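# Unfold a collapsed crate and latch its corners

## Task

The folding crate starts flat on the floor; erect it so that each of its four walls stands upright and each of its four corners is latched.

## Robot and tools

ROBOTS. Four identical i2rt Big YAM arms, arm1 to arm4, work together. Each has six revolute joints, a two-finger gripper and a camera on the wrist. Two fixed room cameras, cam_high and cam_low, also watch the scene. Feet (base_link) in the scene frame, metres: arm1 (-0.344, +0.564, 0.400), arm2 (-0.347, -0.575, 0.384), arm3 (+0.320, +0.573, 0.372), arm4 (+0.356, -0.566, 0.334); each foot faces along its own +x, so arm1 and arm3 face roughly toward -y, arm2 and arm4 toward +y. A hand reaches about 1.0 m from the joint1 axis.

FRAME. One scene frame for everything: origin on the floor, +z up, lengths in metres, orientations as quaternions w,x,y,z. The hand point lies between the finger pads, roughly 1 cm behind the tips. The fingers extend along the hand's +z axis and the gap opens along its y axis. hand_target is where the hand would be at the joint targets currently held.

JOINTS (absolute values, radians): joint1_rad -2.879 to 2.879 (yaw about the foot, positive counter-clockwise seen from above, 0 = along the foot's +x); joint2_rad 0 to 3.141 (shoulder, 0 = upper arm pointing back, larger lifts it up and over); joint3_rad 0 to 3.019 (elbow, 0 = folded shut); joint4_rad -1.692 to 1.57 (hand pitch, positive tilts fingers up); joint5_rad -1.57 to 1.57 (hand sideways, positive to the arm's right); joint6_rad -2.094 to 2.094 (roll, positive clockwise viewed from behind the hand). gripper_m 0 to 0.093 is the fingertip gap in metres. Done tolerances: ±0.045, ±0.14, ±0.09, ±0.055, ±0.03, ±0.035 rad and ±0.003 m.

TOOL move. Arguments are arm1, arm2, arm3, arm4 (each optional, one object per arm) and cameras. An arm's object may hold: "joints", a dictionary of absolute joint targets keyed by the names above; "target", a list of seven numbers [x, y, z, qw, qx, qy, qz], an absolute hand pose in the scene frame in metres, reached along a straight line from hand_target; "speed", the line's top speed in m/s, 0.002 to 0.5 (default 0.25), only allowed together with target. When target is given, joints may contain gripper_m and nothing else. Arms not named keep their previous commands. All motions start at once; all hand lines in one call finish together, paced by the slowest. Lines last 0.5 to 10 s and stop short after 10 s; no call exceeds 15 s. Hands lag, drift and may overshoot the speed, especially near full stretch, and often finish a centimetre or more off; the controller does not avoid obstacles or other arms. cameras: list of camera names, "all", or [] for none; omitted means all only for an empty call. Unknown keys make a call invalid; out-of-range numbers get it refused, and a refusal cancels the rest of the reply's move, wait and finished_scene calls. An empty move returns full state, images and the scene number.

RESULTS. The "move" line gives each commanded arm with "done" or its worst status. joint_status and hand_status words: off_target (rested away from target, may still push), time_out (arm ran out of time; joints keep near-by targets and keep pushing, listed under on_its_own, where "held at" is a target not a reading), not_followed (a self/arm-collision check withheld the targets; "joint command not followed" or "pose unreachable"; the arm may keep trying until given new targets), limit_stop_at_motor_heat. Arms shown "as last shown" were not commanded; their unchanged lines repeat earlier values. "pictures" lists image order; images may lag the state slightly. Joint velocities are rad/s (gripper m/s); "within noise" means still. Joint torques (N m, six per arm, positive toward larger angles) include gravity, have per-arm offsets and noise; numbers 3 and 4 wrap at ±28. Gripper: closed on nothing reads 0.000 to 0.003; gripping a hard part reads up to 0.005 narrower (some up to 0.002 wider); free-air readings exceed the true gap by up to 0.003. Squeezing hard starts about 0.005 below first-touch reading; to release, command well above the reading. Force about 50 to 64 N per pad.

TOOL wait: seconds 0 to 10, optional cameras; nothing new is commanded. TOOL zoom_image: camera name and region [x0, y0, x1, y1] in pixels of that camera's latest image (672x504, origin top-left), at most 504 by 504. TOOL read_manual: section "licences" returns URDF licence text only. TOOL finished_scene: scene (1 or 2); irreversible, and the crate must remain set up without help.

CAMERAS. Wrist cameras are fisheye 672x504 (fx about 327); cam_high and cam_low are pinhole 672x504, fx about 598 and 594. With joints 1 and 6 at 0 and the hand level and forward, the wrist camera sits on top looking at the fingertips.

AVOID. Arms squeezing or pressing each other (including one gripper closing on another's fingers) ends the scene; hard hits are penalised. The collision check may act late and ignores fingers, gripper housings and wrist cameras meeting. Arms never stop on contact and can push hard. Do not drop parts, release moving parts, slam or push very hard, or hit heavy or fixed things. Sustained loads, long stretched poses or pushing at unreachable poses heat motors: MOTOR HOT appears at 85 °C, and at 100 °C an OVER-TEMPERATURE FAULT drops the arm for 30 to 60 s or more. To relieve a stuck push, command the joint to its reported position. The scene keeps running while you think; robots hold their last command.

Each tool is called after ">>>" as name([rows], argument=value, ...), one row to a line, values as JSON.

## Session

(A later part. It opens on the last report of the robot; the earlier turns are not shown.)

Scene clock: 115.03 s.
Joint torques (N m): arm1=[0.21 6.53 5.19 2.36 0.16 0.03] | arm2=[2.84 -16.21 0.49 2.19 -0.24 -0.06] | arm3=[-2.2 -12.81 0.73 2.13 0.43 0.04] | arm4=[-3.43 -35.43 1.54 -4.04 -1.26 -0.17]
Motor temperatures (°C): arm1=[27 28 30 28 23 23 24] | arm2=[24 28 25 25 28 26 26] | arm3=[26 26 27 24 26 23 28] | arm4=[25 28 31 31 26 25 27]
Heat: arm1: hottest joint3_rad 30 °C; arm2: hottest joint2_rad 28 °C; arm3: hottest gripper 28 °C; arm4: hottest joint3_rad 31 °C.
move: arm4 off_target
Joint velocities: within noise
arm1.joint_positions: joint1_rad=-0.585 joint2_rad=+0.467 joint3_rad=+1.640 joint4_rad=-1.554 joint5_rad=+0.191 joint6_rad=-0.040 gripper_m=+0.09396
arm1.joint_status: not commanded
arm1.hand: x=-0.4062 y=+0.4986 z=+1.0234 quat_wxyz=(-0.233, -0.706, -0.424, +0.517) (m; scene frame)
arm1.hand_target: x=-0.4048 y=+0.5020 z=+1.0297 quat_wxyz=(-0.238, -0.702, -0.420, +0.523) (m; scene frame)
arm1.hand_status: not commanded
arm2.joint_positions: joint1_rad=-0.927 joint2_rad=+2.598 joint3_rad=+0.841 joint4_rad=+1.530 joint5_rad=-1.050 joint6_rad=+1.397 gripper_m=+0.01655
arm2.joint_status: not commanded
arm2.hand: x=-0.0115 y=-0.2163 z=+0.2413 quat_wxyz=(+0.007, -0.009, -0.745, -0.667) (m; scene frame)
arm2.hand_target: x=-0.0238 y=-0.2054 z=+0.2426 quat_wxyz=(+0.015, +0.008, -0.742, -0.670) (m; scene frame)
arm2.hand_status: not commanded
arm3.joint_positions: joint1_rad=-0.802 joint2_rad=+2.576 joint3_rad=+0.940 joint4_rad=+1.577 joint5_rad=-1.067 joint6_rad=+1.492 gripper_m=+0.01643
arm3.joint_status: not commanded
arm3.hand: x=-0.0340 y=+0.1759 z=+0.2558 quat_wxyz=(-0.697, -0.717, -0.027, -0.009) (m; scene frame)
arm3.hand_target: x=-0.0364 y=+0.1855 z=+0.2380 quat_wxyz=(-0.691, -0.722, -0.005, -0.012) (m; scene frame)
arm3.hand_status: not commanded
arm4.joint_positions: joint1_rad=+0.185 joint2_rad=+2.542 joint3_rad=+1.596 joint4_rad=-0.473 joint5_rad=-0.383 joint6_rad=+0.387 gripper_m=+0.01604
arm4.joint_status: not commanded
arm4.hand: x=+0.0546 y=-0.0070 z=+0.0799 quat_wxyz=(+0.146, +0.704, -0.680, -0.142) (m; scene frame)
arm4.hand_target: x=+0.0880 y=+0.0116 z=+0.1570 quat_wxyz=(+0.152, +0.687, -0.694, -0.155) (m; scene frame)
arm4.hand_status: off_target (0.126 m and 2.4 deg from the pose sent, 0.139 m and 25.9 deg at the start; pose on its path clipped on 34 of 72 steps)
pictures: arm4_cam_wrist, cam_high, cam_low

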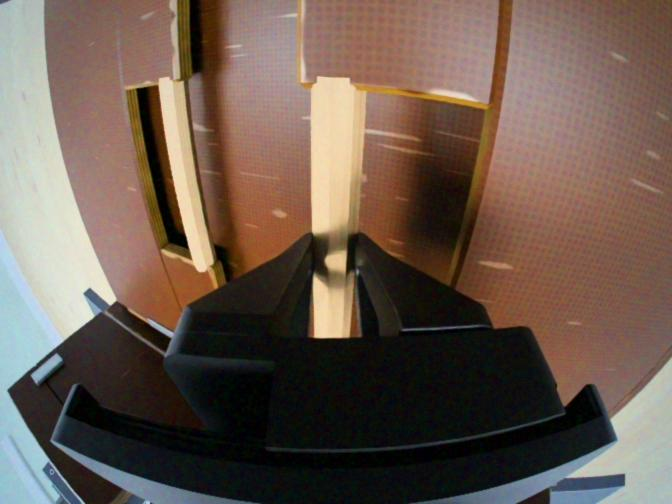

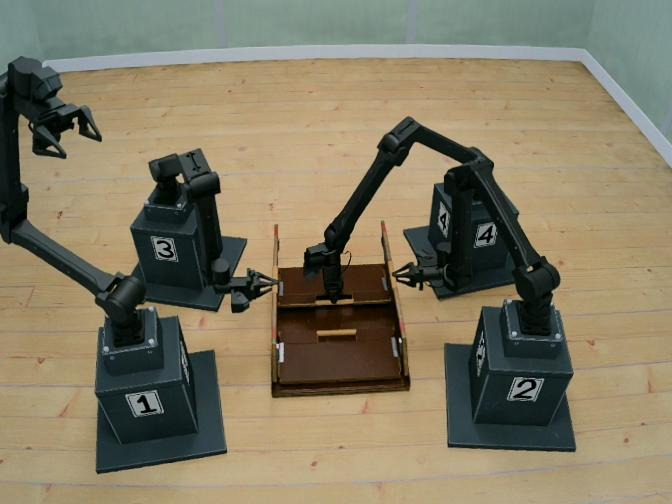

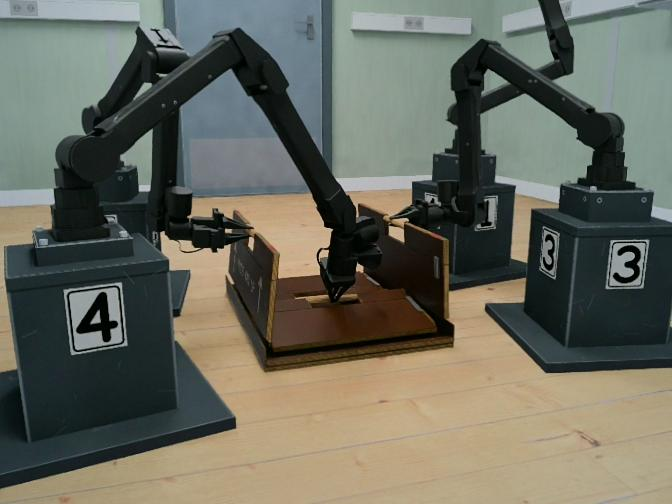

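>>> move(arm4={"target":[0.05,0.012,0.06,0,0.7071,-0.7071,0],"speed":0.12}, arm1={"target":[-0.3,0.06,0.42,0.183,0.683,0.683,0.183],"speed":0.35}, cameras=["all"])

>>> zoom_image(camera="cam_high", region=[257, 217, 427, 407])

>>> zoom_image(camera="cam_low", region=[220, 190, 470, 370])

Scene clock: 122.67 s.
Joint torques (N m): arm1=[0.32 -17.85 9.69 -0.03 -0.34 -0.06] | arm2=[2.78 -16.32 0.51 2.21 -0.26 -0.06] | arm3=[-1.79 -13.27 0.7 1.98 0.43 0.02] | arm4=[1.26 -19.66 11.52 0.5 0.76 0.29]
Motor temperatures (°C): arm1=[27 28 30 28 23 23 24] | arm2=[24 28 24 25 28 26 26] | arm3=[26 26 27 24 26 23 29] | arm4=[25 29 31 31 27 25 27]
Heat: arm1: hottest joint3_rad 30 °C; arm2: hottest joint2_rad 28 °C; arm3: hottest gripper 29 °C; arm4: hottest joint3_rad 31 °C.
move: arm1 off_target; arm4 off_target
Joint velocities: within noise
arm1.joint_positions: joint1_rad=-0.271 joint2_rad=+1.879 joint3_rad=+1.198 joint4_rad=-0.985 joint5_rad=-0.521 joint6_rad=-0.081 gripper_m=+0.09396
arm1.joint_status: not commanded
arm1.hand: x=-0.2993 y=+0.0819 z=+0.4087 quat_wxyz=(-0.167, -0.693, -0.673, -0.197) (m; scene frame)
arm1.hand_target: x=-0.2982 y=+0.0644 z=+0.4176 quat_wxyz=(-0.178, -0.684, -0.683, -0.187) (m; scene frame)
arm1.hand_status: off_target (0.025 m and 3.0 deg from the pose sent, 0.753 m and 87.9 deg at the start)
arm2.joint_positions: joint1_rad=-0.925 joint2_rad=+2.599 joint3_rad=+0.843 joint4_rad=+1.530 joint5_rad=-1.050 joint6_rad=+1.397 gripper_m=+0.01655
arm2.joint_status: not commanded
arm2.hand: x=-0.0119 y=-0.2157 z=+0.2407 quat_wxyz=(+0.007, -0.008, -0.745, -0.667) (m; scene frame)
arm2.hand_target: x=-0.0238 y=-0.2050 z=+0.2423 quat_wxyz=(+0.015, +0.008, -0.742, -0.670) (m; scene frame)
arm2.hand_status: not commanded
arm3: as last shown
arm4.joint_positions: joint1_rad=+0.286 joint2_rad=+2.596 joint3_rad=+1.785 joint4_rad=-0.787 joint5_rad=-0.032 joint6_rad=+0.469 gripper_m=+0.01485
arm4.joint_status: not commanded
arm4.hand: x=+0.0496 y=-0.0075 z=+0.0786 quat_wxyz=(+0.019, +0.715, -0.698, +0.008) (m; scene frame)
arm4.hand_target: x=+0.0511 y=+0.0070 z=+0.0610 quat_wxyz=(+0.005, +0.707, -0.707, +0.003) (m; scene frame)
arm4.hand_status: off_target (0.027 m and 2.8 deg from the pose sent, 0.028 m and 23.6 deg at the start)
pictures: arm1_cam_wrist, arm2_cam_wrist, arm3_cam_wrist, arm4_cam_wrist, cam_high, cam_low

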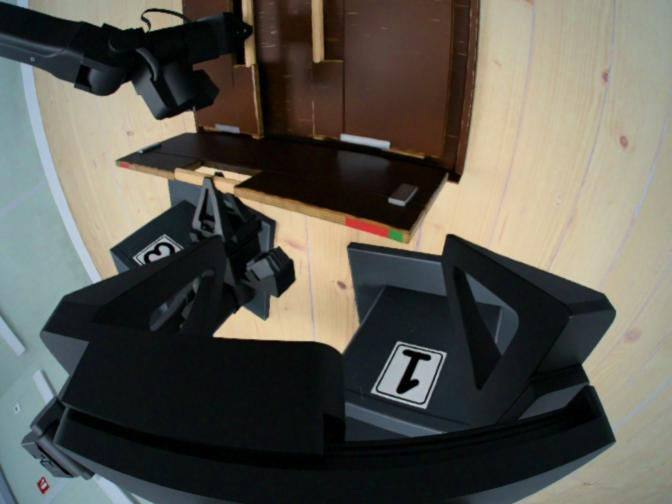

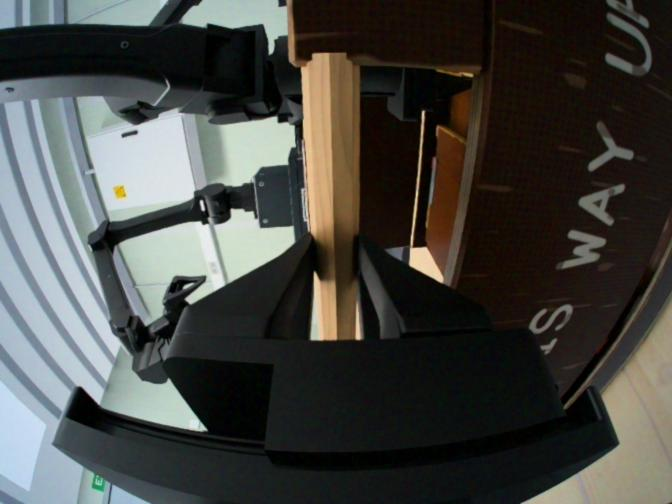

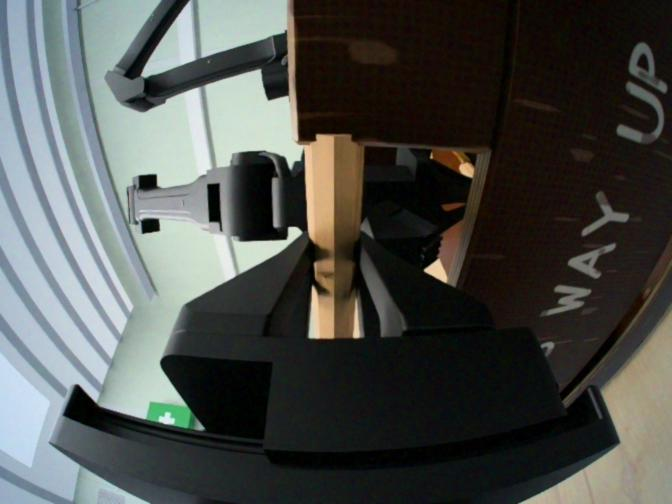

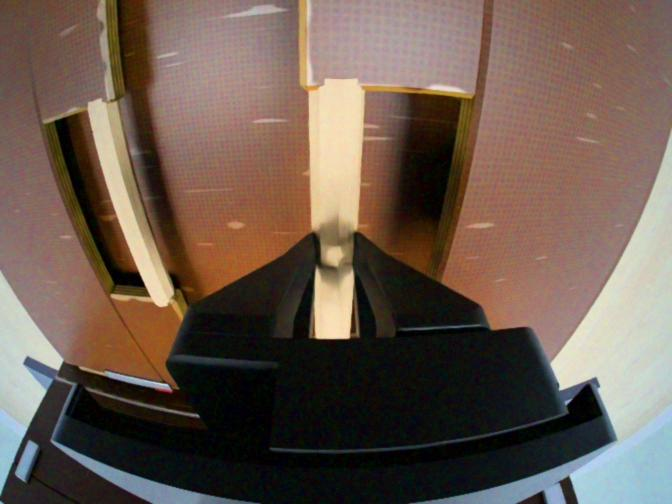

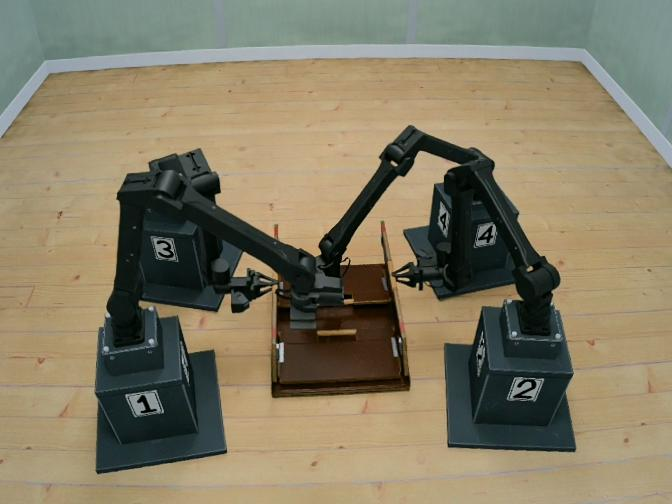

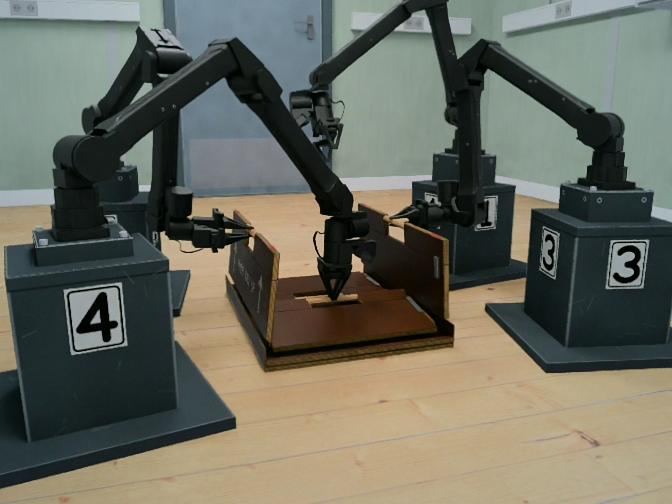

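Scaled by 2.653 from the camera's 672x504 image, which has a finer 960x720 frame.

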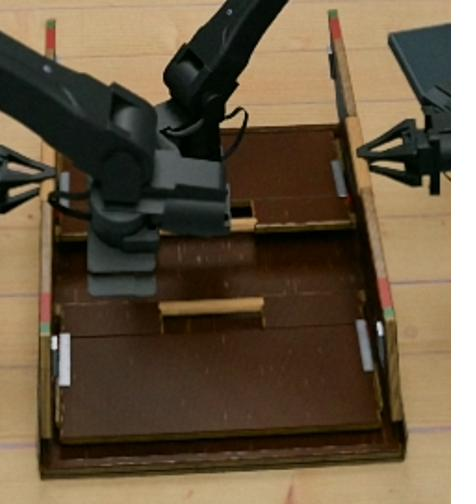

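Scaled by 2.016 from the camera's 672x504 image, which has a finer 960x720 frame.

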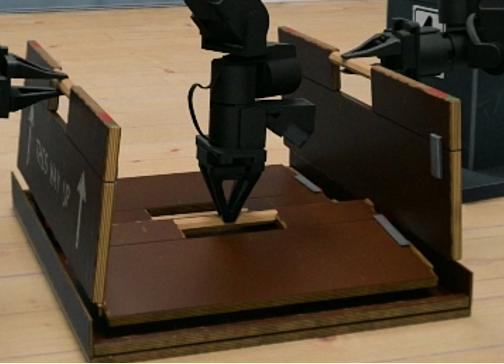

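>>> zoom_image(camera="arm1_cam_wrist", region=[100, 0, 500, 250])

>>> zoom_image(camera="cam_high", region=[350, 217, 430, 317])

>>> zoom_image(camera="cam_low", region=[220, 250, 320, 370])

>>> zoom_image(camera="arm4_cam_wrist", region=[0, 0, 504, 440])

Scaled by 1.260 from the camera's 672x504 image, which has a finer 960x720 frame.

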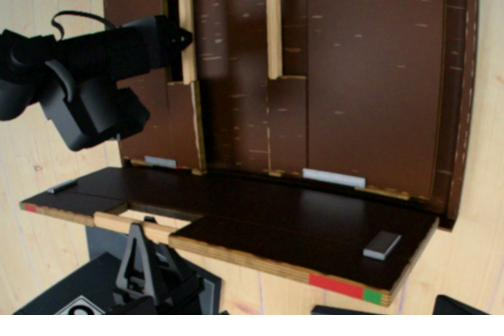

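Scaled by 5.040 from the camera's 672x504 image, which has a finer 960x720 frame.

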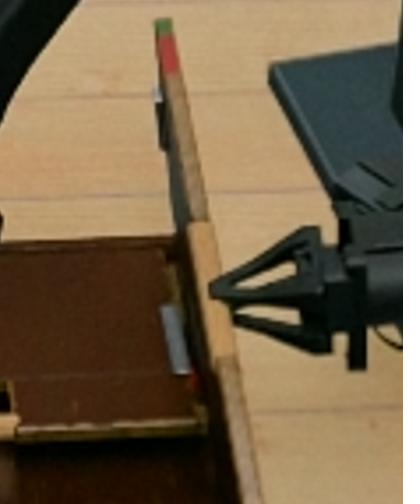

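Scaled by 4.200 from the camera's 672x504 image, which has a finer 960x720 frame.

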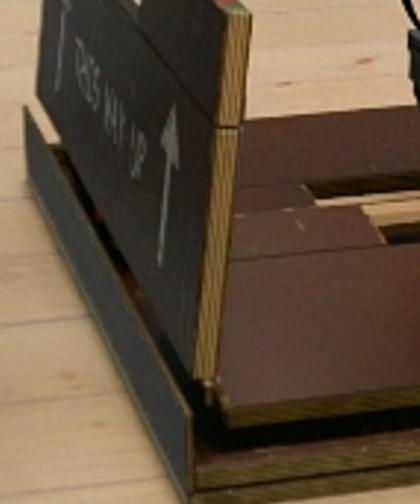

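Scaled by 1.000.

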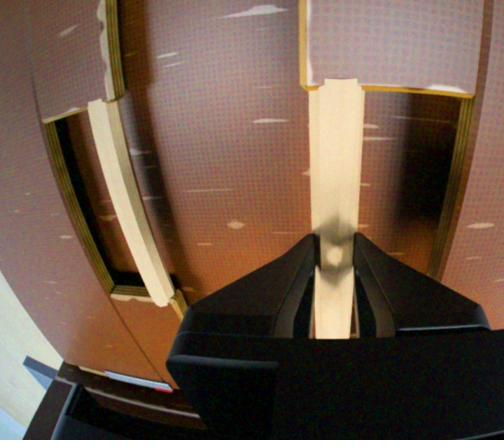

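>>> move(arm2={"target":[-0.015,-0.245,0.24,0,0,0.707,0.707],"speed":0.1}, arm3={"target":[-0.036,0.205,0.236,0.707,0.707,0,0],"speed":0.1}, arm4={"target":[0.047,0.0,0.075,0,0.7071,-0.7071,0],"speed":0.1}, cameras=["cam_high","cam_low"])

>>> zoom_image(camera="cam_low", region=[220, 190, 470, 370])

>>> zoom_image(camera="cam_high", region=[257, 217, 427, 407])

Scene clock: 129.90 s.
Joint torques (N m): arm1=[0.26 -18.84 9.63 -0.12 -0.33 -0.09] | arm2=[-1.85 -15.97 -0.85 2.17 -0.65 -0.48] | arm3=[-4.01 -13.45 -0.88 1.92 0.01 -0.25] | arm4=[1.55 -24.59 7.53 -0.03 0.26 0.29]
Motor temperatures (°C): arm1=[27 29 31 28 23 23 24] | arm2=[24 28 24 25 28 26 26] | arm3=[26 26 27 24 26 23 29] | arm4=[25 29 30 31 27 25 27]
Heat: arm1: hottest joint3_rad 31 °C; arm2: hottest joint2_rad 28 °C; arm3: hottest gripper 29 °C; arm4: hottest joint4_rad 31 °C.
move: arm2 off_target; arm3 off_target; arm4 off_target
Joint velocities: within noise
arm1: as last shown
arm1.hand_target: x=-0.2982 y=+0.0644 z=+0.4176 quat_wxyz=(-0.177, -0.684, -0.682, -0.187) (m; scene frame)
arm2.joint_positions: joint1_rad=-0.968 joint2_rad=+2.604 joint3_rad=+0.851 joint4_rad=+1.530 joint5_rad=-1.145 joint6_rad=+1.384 gripper_m=+0.01655
arm2.joint_status: not commanded
arm2.hand: x=-0.0113 y=-0.2293 z=+0.2426 quat_wxyz=(+0.022, +0.012, -0.738, -0.674) (m; scene frame)
arm2.hand_target: x=-0.0151 y=-0.2392 z=+0.2412 quat_wxyz=(+0.014, +0.019, -0.738, -0.674) (m; scene frame)
arm2.hand_status: off_target (0.016 m and 6.0 deg from the pose sent, 0.029 m and 6.5 deg at the start; a joint's target at an end of its range on 33 of 33 steps)
arm3.joint_positions: joint1_rad=-0.814 joint2_rad=+2.576 joint3_rad=+0.930 joint4_rad=+1.583 joint5_rad=-1.080 joint6_rad=+1.487 gripper_m=+0.01643
arm3.joint_status: not commanded
arm3.hand: x=-0.0337 y=+0.1822 z=+0.2557 quat_wxyz=(-0.697, -0.717, -0.027, -0.009) (m; scene frame)
arm3.hand_target: x=-0.0366 y=+0.2033 z=+0.2376 quat_wxyz=(-0.688, -0.726, -0.006, -0.004) (m; scene frame)
arm3.hand_status: off_target (0.030 m and 3.7 deg from the pose sent, 0.035 m and 3.6 deg at the start; a joint's target at an end of its range on 33 of 33 steps)
arm4.joint_positions: joint1_rad=+0.295 joint2_rad=+2.615 joint3_rad=+1.785 joint4_rad=-0.756 joint5_rad=-0.009 joint6_rad=+0.478 gripper_m=+0.01481
arm4.joint_status: not commanded
arm4.hand: x=+0.0478 y=-0.0081 z=+0.0671 quat_wxyz=(+0.006, +0.716, -0.698, +0.006) (m; scene frame)
arm4.hand_target: x=+0.0470 y=+0.0007 z=+0.0744 quat_wxyz=(+0.000, +0.708, -0.706, -0.002) (m; scene frame)
arm4.hand_status: off_target (0.011 m and 1.7 deg from the pose sent, 0.009 m and 2.8 deg at the start)
pictures: cam_high, cam_low

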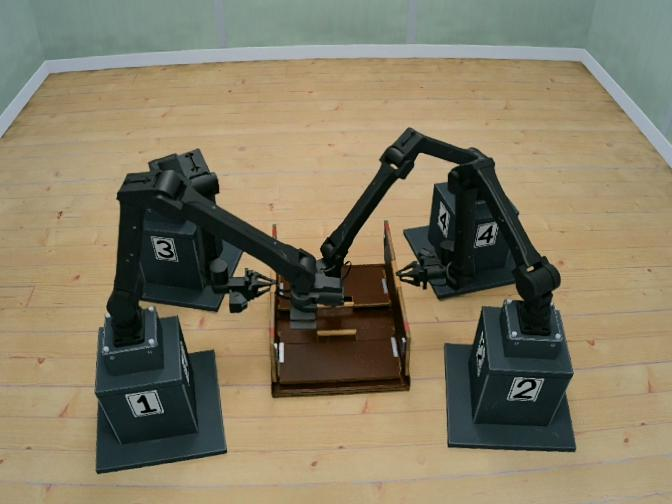

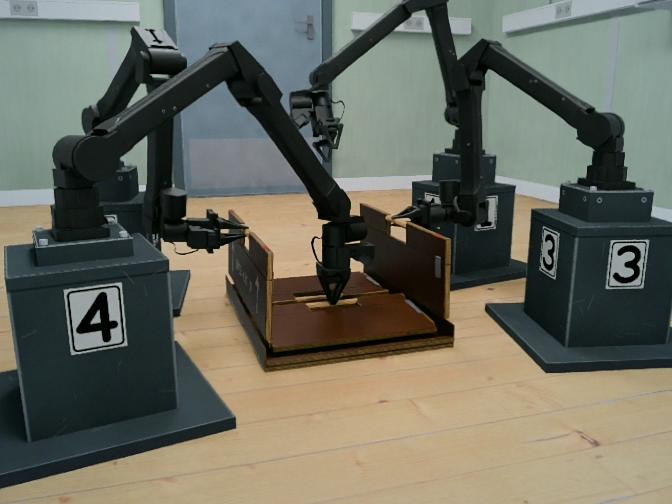

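Scaled by 2.016 from the camera's 672x504 image, which has a finer 960x720 frame.

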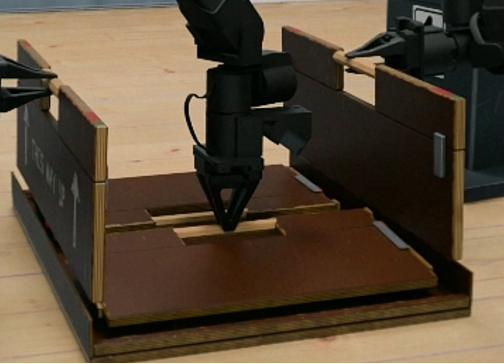

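Scaled by 2.653 from the camera's 672x504 image, which has a finer 960x720 frame.

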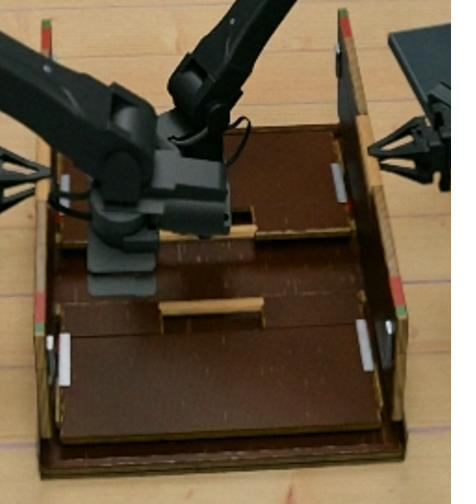

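>>> move(arm4={"target":[0.055,0.002,0.13,-0.0308,0.7064,-0.7064,0.0308],"speed":0.1}, cameras=["cam_high","cam_low","arm4_cam_wrist","arm1_cam_wrist"])

>>> zoom_image(camera="cam_low", region=[220, 190, 470, 370])

Scene clock: 132.43 s.
Joint torques (N m): arm1=[-0.32 -17.2 9.74 0.01 -0.33 -0.09] | arm2=[-1.44 -15.97 -0.81 2.15 -0.5 -0.43] | arm3=[-3.96 -12.69 -0.88 1.87 0.01 -0.28] | arm4=[1.38 -28.22 7.49 -2.32 0.93 0.29]
Motor temperatures (°C): arm1=[27 29 31 28 23 23 24] | arm2=[24 28 24 25 28 26 26] | arm3=[26 26 27 24 26 23 29] | arm4=[25 29 30 31 27 25 28]
Heat: arm1: hottest joint3_rad 31 °C; arm2: hottest joint2_rad 28 °C; arm3: hottest gripper 29 °C; arm4: hottest joint4_rad 31 °C.
move: arm4 off_target
Joint velocities: within noise
arm1, arm3: as last shown
arm2.joint_positions: joint1_rad=-0.971 joint2_rad=+2.604 joint3_rad=+0.851 joint4_rad=+1.530 joint5_rad=-1.150 joint6_rad=+1.384 gripper_m=+0.01655
arm2.joint_status: not commanded
arm2.hand: x=-0.0110 y=-0.2304 z=+0.2427 quat_wxyz=(+0.023, +0.013, -0.738, -0.674) (m; scene frame)
arm2.hand_target: x=-0.0149 y=-0.2391 z=+0.2412 quat_wxyz=(+0.014, +0.019, -0.738, -0.675) (m; scene frame)
arm2.hand_status: not commanded
arm4.joint_positions: joint1_rad=+0.306 joint2_rad=+2.572 joint3_rad=+1.787 joint4_rad=-0.830 joint5_rad=+0.048 joint6_rad=+0.493 gripper_m=+0.01434
arm4.joint_status: not commanded
arm4.hand: x=+0.0509 y=-0.0074 z=+0.0946 quat_wxyz=(-0.017, +0.714, -0.699, +0.028) (m; scene frame)
arm4.hand_target: x=+0.0533 y=+0.0044 z=+0.1291 quat_wxyz=(-0.031, +0.706, -0.707, +0.027) (m; scene frame)
arm4.hand_status: off_target (0.037 m and 2.0 deg from the pose sent, 0.064 m and 5.3 deg at the start)
pictures: arm1_cam_wrist, arm4_cam_wrist, cam_high, cam_low

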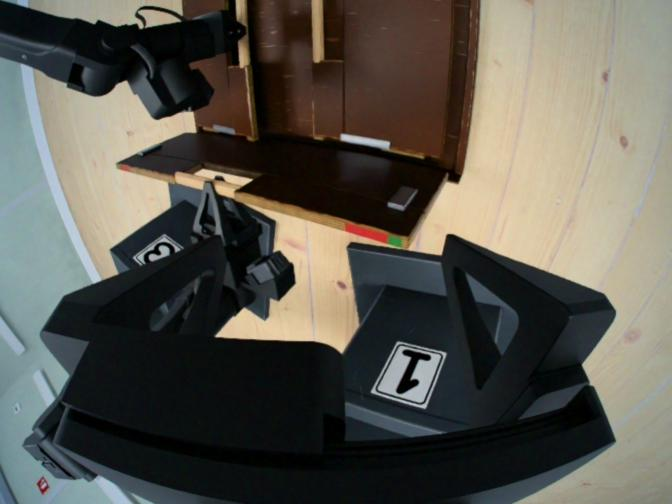

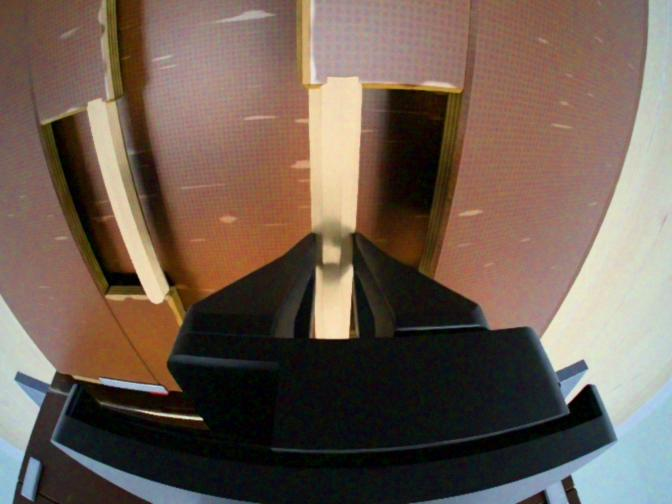

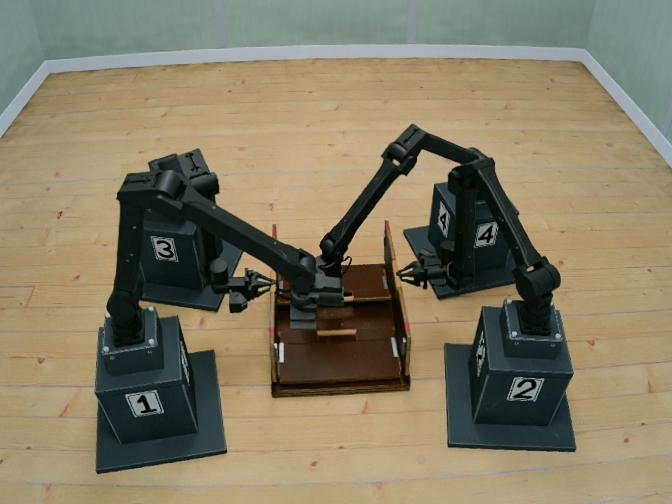

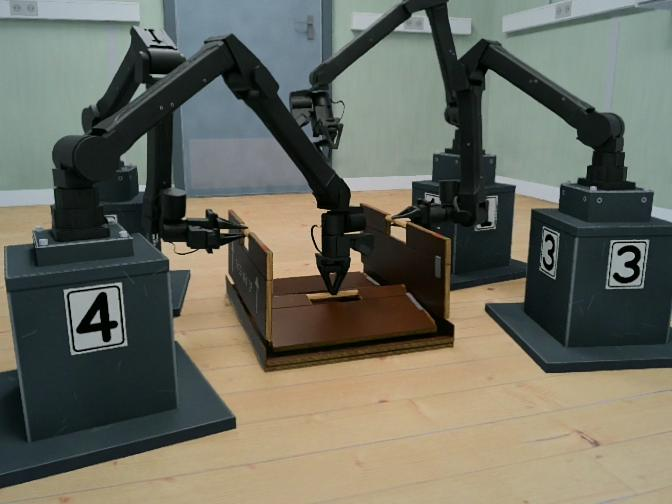

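Scaled by 2.016 from the camera's 672x504 image, which has a finer 960x720 frame.

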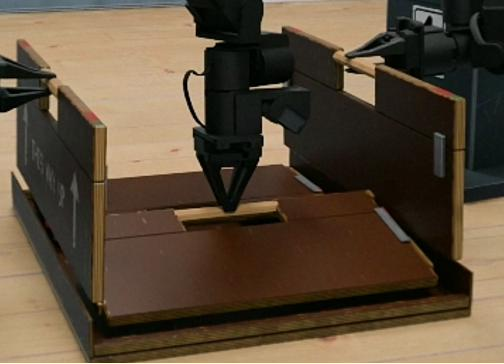

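>>> move(arm4={"target":[0.085,0.004,0.19,0.092,0.701,-0.701,-0.092],"speed":0.12})

>>> move(arm4={"target":[0.15,0.004,0.242,0.23,0.669,-0.669,-0.23],"speed":0.12}, cameras=["cam_high","cam_low","arm4_cam_wrist","arm1_cam_wrist"])

>>> zoom_image(camera="cam_low", region=[220, 190, 470, 370])

Scene clock: 137.23 s.
Joint torques (N m): arm1=[0.21 -17.44 9.62 0.13 -0.33 -0.07] | arm2=[-0.85 -15.85 -0.34 1.95 -0.18 -0.38] | arm3=[-3.25 -13.04 -0.88 1.95 0.32 -0.24] | arm4=[0.21 -28.22 5.82 -1.21 -0.18 -0.03]
Motor temperatures (°C): arm1=[27 29 31 28 23 23 24] | arm2=[24 28 24 25 28 26 26] | arm3=[26 26 27 24 26 23 29] | arm4=[25 30 30 31 27 25 28]
Heat: arm1: hottest joint3_rad 31 °C; arm2: hottest joint2_rad 28 °C; arm3: hottest gripper 29 °C; arm4: hottest joint4_rad 31 °C.
move: arm4 off_target
Joint velocities: within noise
arm1: as last shown
arm2.joint_positions: joint1_rad=-0.985 joint2_rad=+2.604 joint3_rad=+0.843 joint4_rad=+1.535 joint5_rad=-1.158 joint6_rad=+1.380 gripper_m=+0.01655
arm2.joint_status: not commanded
arm2.hand: x=-0.0103 y=-0.2363 z=+0.2431 quat_wxyz=(+0.021, +0.011, -0.738, -0.674) (m; scene frame)
arm2.hand_target: x=-0.0126 y=-0.2414 z=+0.2412 quat_wxyz=(+0.011, +0.017, -0.738, -0.675) (m; scene frame)
arm2.hand_status: not commanded
arm3.joint_positions: joint1_rad=-0.821 joint2_rad=+2.575 joint3_rad=+0.926 joint4_rad=+1.583 joint5_rad=-1.087 joint6_rad=+1.484 gripper_m=+0.01643
arm3.joint_status: not commanded
arm3.hand: x=-0.0335 y=+0.1852 z=+0.2559 quat_wxyz=(-0.696, -0.717, -0.028, -0.009) (m; scene frame)
arm3.hand_target: x=-0.0352 y=+0.2037 z=+0.2376 quat_wxyz=(-0.687, -0.726, -0.006, -0.005) (m; scene frame)
arm3.hand_status: not commanded
arm4.joint_positions: joint1_rad=+0.192 joint2_rad=+2.397 joint3_rad=+1.578 joint4_rad=-0.681 joint5_rad=-0.242 joint6_rad=+0.393 gripper_m=+0.01419
arm4.joint_status: not commanded
arm4.hand: x=+0.0748 y=-0.0071 z=+0.1505 quat_wxyz=(+0.098, +0.707, -0.696, -0.078) (m; scene frame)
arm4.hand_target: x=+0.0837 y=+0.0040 z=+0.1879 quat_wxyz=(+0.092, +0.704, -0.699, -0.092) (m; scene frame)
arm4.hand_status: off_target (0.042 m and 1.9 deg from the pose sent, 0.102 m and 18.6 deg at the start)
pictures: none

Scene clock: 139.53 s.
Joint torques (N m): arm1=[0.09 -17.49 9.73 0.13 -0.32 -0.11] | arm2=[-0.85 -15.85 -0.29 1.96 -0.12 -0.36] | arm3=[-3.25 -13.04 -0.77 1.68 0.34 -0.23] | arm4=[-0.62 -25.17 6.23 -0.69 -0.66 -0.04]
Motor temperatures (°C): arm1=[27 29 31 28 23 23 24] | arm2=[24 28 24 25 28 26 26] | arm3=[26 26 27 24 26 23 29] | arm4=[25 30 30 31 27 25 28]
Heat: arm1: hottest joint3_rad 31 °C; arm2: hottest joint2_rad 28 °C; arm3: hottest gripper 29 °C; arm4: hottest joint4_rad 31 °C.
move: arm4 off_target
Joint velocities: within noise
arm1: as last shown
arm2.joint_positions: joint1_rad=-0.988 joint2_rad=+2.604 joint3_rad=+0.841 joint4_rad=+1.535 joint5_rad=-1.161 joint6_rad=+1.378 gripper_m=+0.01655
arm2.joint_status: not commanded
arm2.hand: x=-0.0103 y=-0.2377 z=+0.2431 quat_wxyz=(+0.021, +0.011, -0.738, -0.674) (m; scene frame)
arm2.hand_target: x=-0.0122 y=-0.2426 z=+0.2412 quat_wxyz=(+0.011, +0.016, -0.738, -0.675) (m; scene frame)
arm2.hand_status: not commanded
arm3.joint_positions: joint1_rad=-0.824 joint2_rad=+2.575 joint3_rad=+0.924 joint4_rad=+1.583 joint5_rad=-1.089 joint6_rad=+1.484 gripper_m=+0.01643
arm3.joint_status: not commanded
arm3.hand: x=-0.0339 y=+0.1866 z=+0.2557 quat_wxyz=(-0.696, -0.717, -0.027, -0.009) (m; scene frame)
arm3.hand_target: x=-0.0355 y=+0.2041 z=+0.2374 quat_wxyz=(-0.687, -0.726, -0.004, -0.005) (m; scene frame)
arm3.hand_status: not commanded
arm4.joint_positions: joint1_rad=-0.003 joint2_rad=+2.269 joint3_rad=+1.423 joint4_rad=-0.611 joint5_rad=-0.638 joint6_rad=+0.226 gripper_m=+0.01420
arm4.joint_status: not commanded
arm4.hand: x=+0.1338 y=-0.0049 z=+0.2128 quat_wxyz=(+0.234, +0.676, -0.665, -0.214) (m; scene frame)
arm4.hand_target: x=+0.1496 y=+0.0053 z=+0.2400 quat_wxyz=(+0.227, +0.669, -0.670, -0.229) (m; scene frame)
arm4.hand_status: off_target (0.035 m and 2.1 deg from the pose sent, 0.119 m and 23.7 deg at the start)
pictures: arm1_cam_wrist, arm4_cam_wrist, cam_high, cam_low

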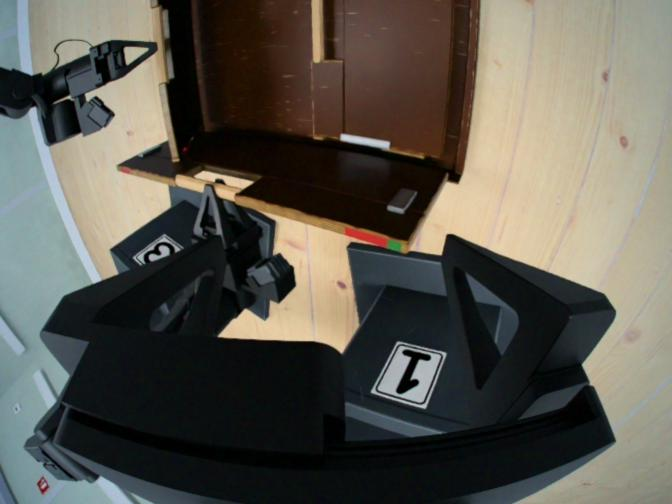

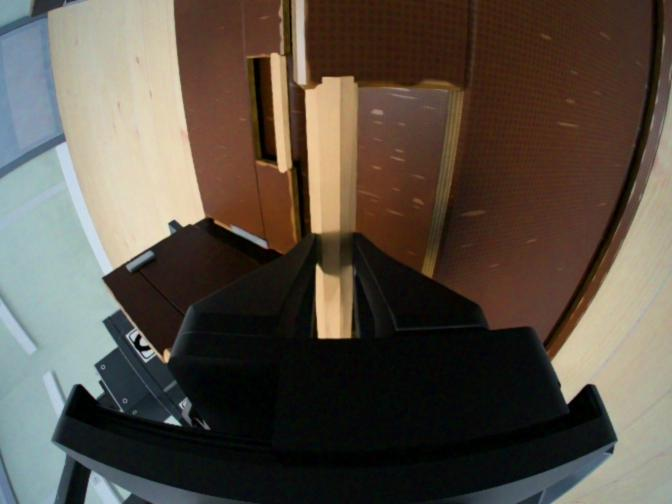

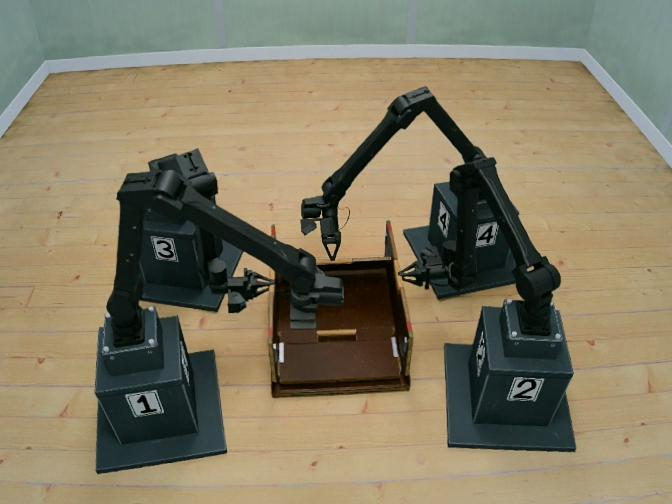

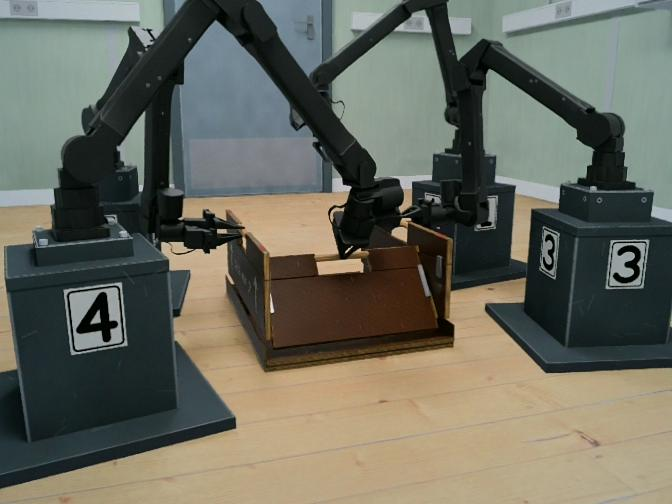

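Scaled by 2.016 from the camera's 672x504 image, which has a finer 960x720 frame.

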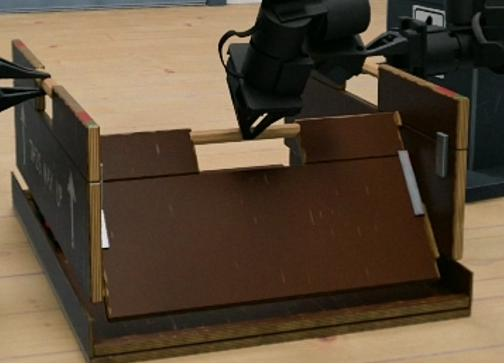

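>>> move(arm4={"target":[0.215,0.004,0.264,0.343,0.618,-0.618,-0.343],"speed":0.12}, cameras=["cam_high","cam_low","arm4_cam_wrist","arm1_cam_wrist"])

>>> zoom_image(camera="cam_low", region=[220, 190, 470, 370])

>>> zoom_image(camera="cam_high", region=[257, 207, 427, 337])

Scene clock: 144.70 s.
Joint torques (N m): arm1=[0.5 -18.14 9.72 0.13 -0.37 -0.12] | arm2=[-0.79 -15.91 -0.29 1.96 -0.11 -0.36] | arm3=[-3.19 -12.75 -0.75 1.72 0.38 -0.24] | arm4=[-0.15 -21.83 8.27 -2.02 -1.51 -0.12]
Motor temperatures (°C): arm1=[27 29 32 28 23 23 24] | arm2=[24 28 24 25 28 26 26] | arm3=[26 26 27 24 26 23 29] | arm4=[25 31 30 30 27 25 28]
Heat: arm1: hottest joint3_rad 32 °C; arm2: hottest joint2_rad 28 °C; arm3: hottest gripper 29 °C; arm4: hottest joint2_rad 31 °C.
move: arm4 off_target
Joint velocities: within noise
arm1: as last shown
arm2.joint_positions: joint1_rad=-0.988 joint2_rad=+2.604 joint3_rad=+0.841 joint4_rad=+1.535 joint5_rad=-1.162 joint6_rad=+1.378 gripper_m=+0.01655
arm2.joint_status: not commanded
arm2.hand: x=-0.0106 y=-0.2377 z=+0.2432 quat_wxyz=(+0.021, +0.012, -0.738, -0.674) (m; scene frame)
arm2.hand_target: x=-0.0124 y=-0.2426 z=+0.2413 quat_wxyz=(+0.012, +0.016, -0.738, -0.675) (m; scene frame)
arm2.hand_status: not commanded
arm3.joint_positions: joint1_rad=-0.824 joint2_rad=+2.575 joint3_rad=+0.924 joint4_rad=+1.583 joint5_rad=-1.091 joint6_rad=+1.484 gripper_m=+0.01643
arm3.joint_status: not commanded
arm3.hand: x=-0.0336 y=+0.1866 z=+0.2557 quat_wxyz=(-0.696, -0.717, -0.027, -0.010) (m; scene frame)
arm3.hand_target: x=-0.0351 y=+0.2039 z=+0.2374 quat_wxyz=(-0.687, -0.726, -0.005, -0.006) (m; scene frame)
arm3.hand_status: not commanded
arm4.joint_positions: joint1_rad=-0.193 joint2_rad=+2.277 joint3_rad=+1.403 joint4_rad=-0.698 joint5_rad=-0.989 joint6_rad=-0.001 gripper_m=+0.01419
arm4.joint_status: not commanded
arm4.hand: x=+0.2026 y=-0.0043 z=+0.2464 quat_wxyz=(+0.338, +0.627, -0.618, -0.333) (m; scene frame)
arm4.hand_target: x=+0.2142 y=+0.0046 z=+0.2637 quat_wxyz=(+0.343, +0.617, -0.619, -0.344) (m; scene frame)
arm4.hand_status: off_target (0.023 m and 1.6 deg from the pose sent, 0.096 m and 21.1 deg at the start)
pictures: arm1_cam_wrist, arm4_cam_wrist, cam_high, cam_low

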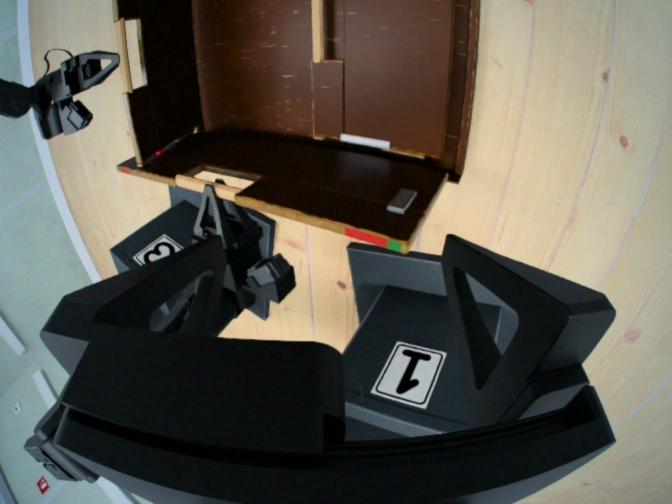

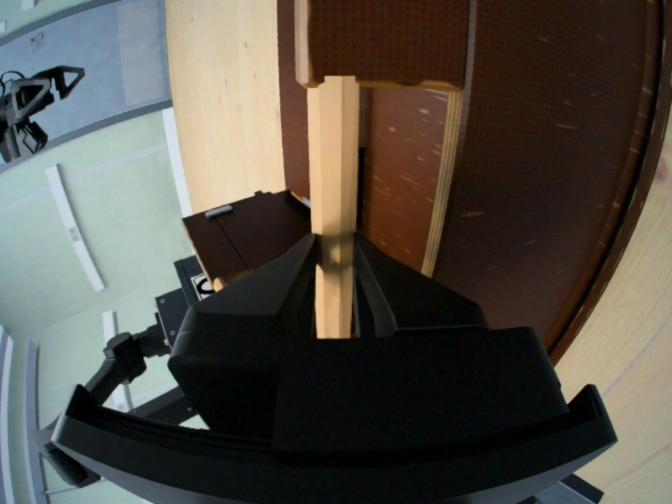

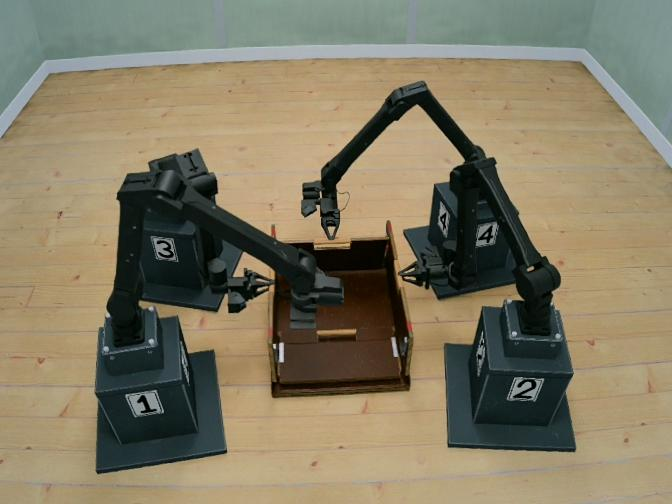

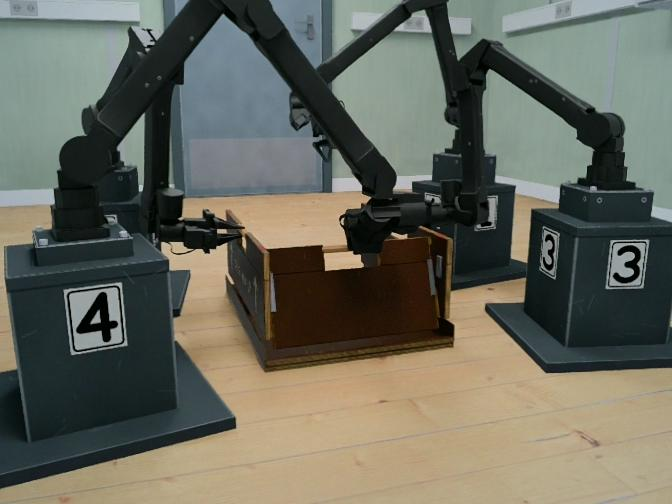

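Scaled by 2.016 from the camera's 672x504 image, which has a finer 960x720 frame.

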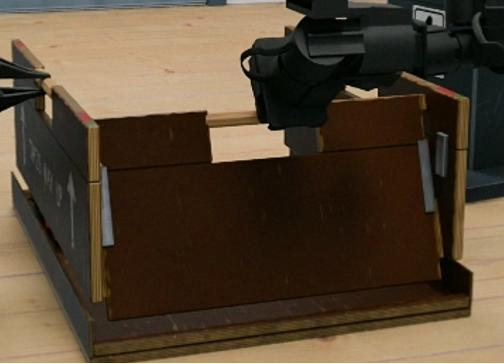

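Scaled by 2.965 from the camera's 672x504 image, which has a finer 960x720 frame.

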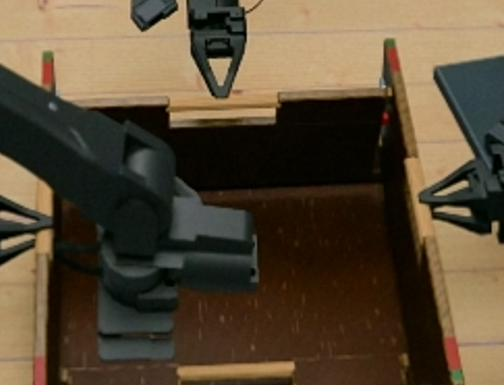

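>>> move(arm4={"target":[0.262,0.004,0.262,0.38,0.596,-0.596,-0.38],"speed":0.08}, cameras=["cam_high","cam_low","arm4_cam_wrist","arm1_cam_wrist"])

>>> zoom_image(camera="cam_low", region=[220, 190, 470, 370])

>>> zoom_image(camera="cam_high", region=[257, 207, 427, 337])

Scene clock: 148.10 s.
Joint torques (N m): arm1=[0.03 -17.79 9.48 0.06 -0.36 -0.07] | arm2=[-0.79 -15.85 -0.29 1.98 -0.11 -0.36] | arm3=[-3.25 -12.45 -0.76 1.58 0.41 -0.24] | arm4=[-1.96 -21.36 7.73 -2.47 -0.94 -0.25]
Motor temperatures (°C): arm1=[27 29 32 28 23 23 24] | arm2=[24 28 24 25 27 26 26] | arm3=[26 26 27 24 26 23 29] | arm4=[25 31 30 30 28 25 28]
Heat: arm1: hottest joint3_rad 32 °C; arm2: hottest joint2_rad 28 °C; arm3: hottest gripper 29 °C; arm4: hottest joint2_rad 31 °C.
move: arm4 off_target
Joint velocities: within noise
arm1, arm2, arm3: as last shown
arm4.joint_positions: joint1_rad=-0.268 joint2_rad=+2.343 joint3_rad=+1.486 joint4_rad=-0.916 joint5_rad=-1.116 joint6_rad=-0.222 gripper_m=+0.01420
arm4.joint_status: not commanded
arm4.hand: x=+0.2337 y=-0.0033 z=+0.2528 quat_wxyz=(+0.385, +0.608, -0.587, -0.370) (m; scene frame)
arm4.hand_target: x=+0.2606 y=+0.0041 z=+0.2620 quat_wxyz=(+0.382, +0.593, -0.599, -0.379) (m; scene frame)
arm4.hand_status: off_target (0.031 m and 2.1 deg from the pose sent, 0.062 m and 8.4 deg at the start)
pictures: arm1_cam_wrist, arm4_cam_wrist, cam_high, cam_low

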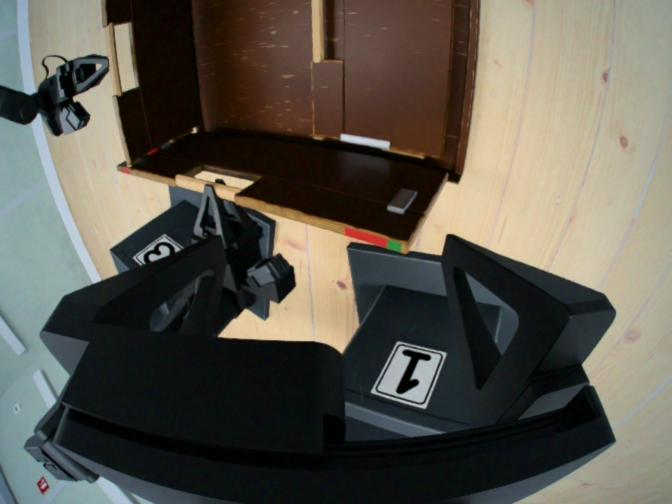

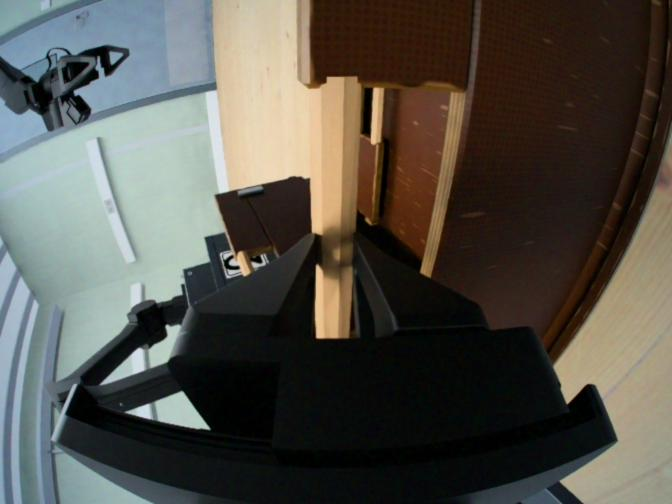

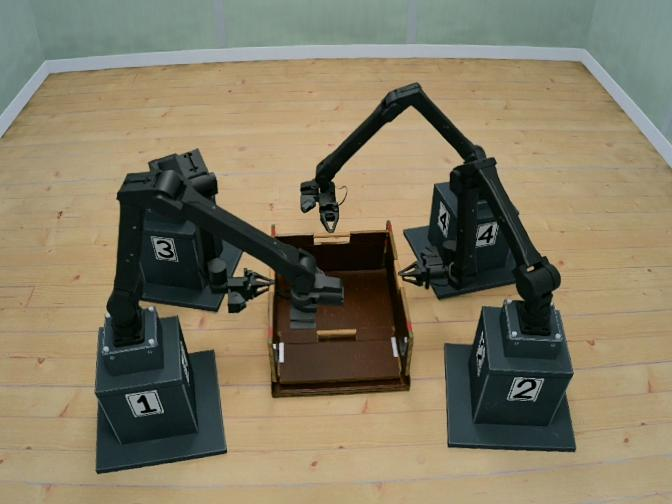

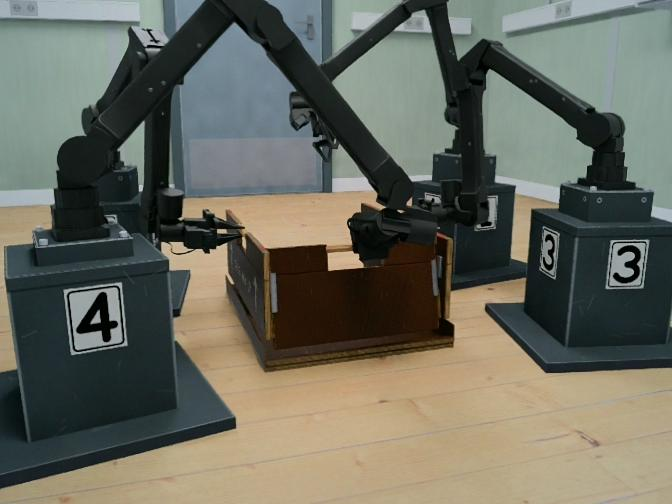

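Scaled by 2.016 from the camera's 672x504 image, which has a finer 960x720 frame.

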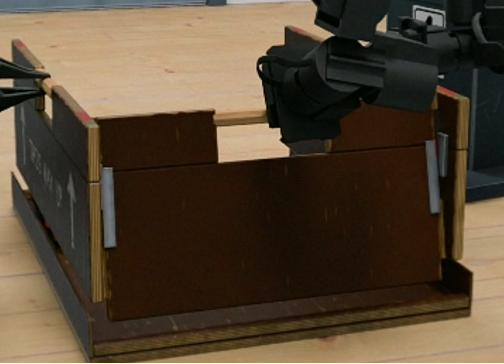

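Scaled by 2.965 from the camera's 672x504 image, which has a finer 960x720 frame.

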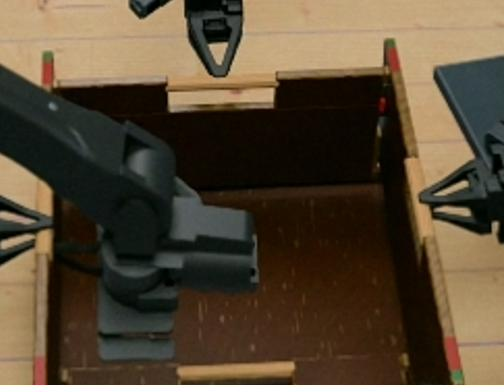

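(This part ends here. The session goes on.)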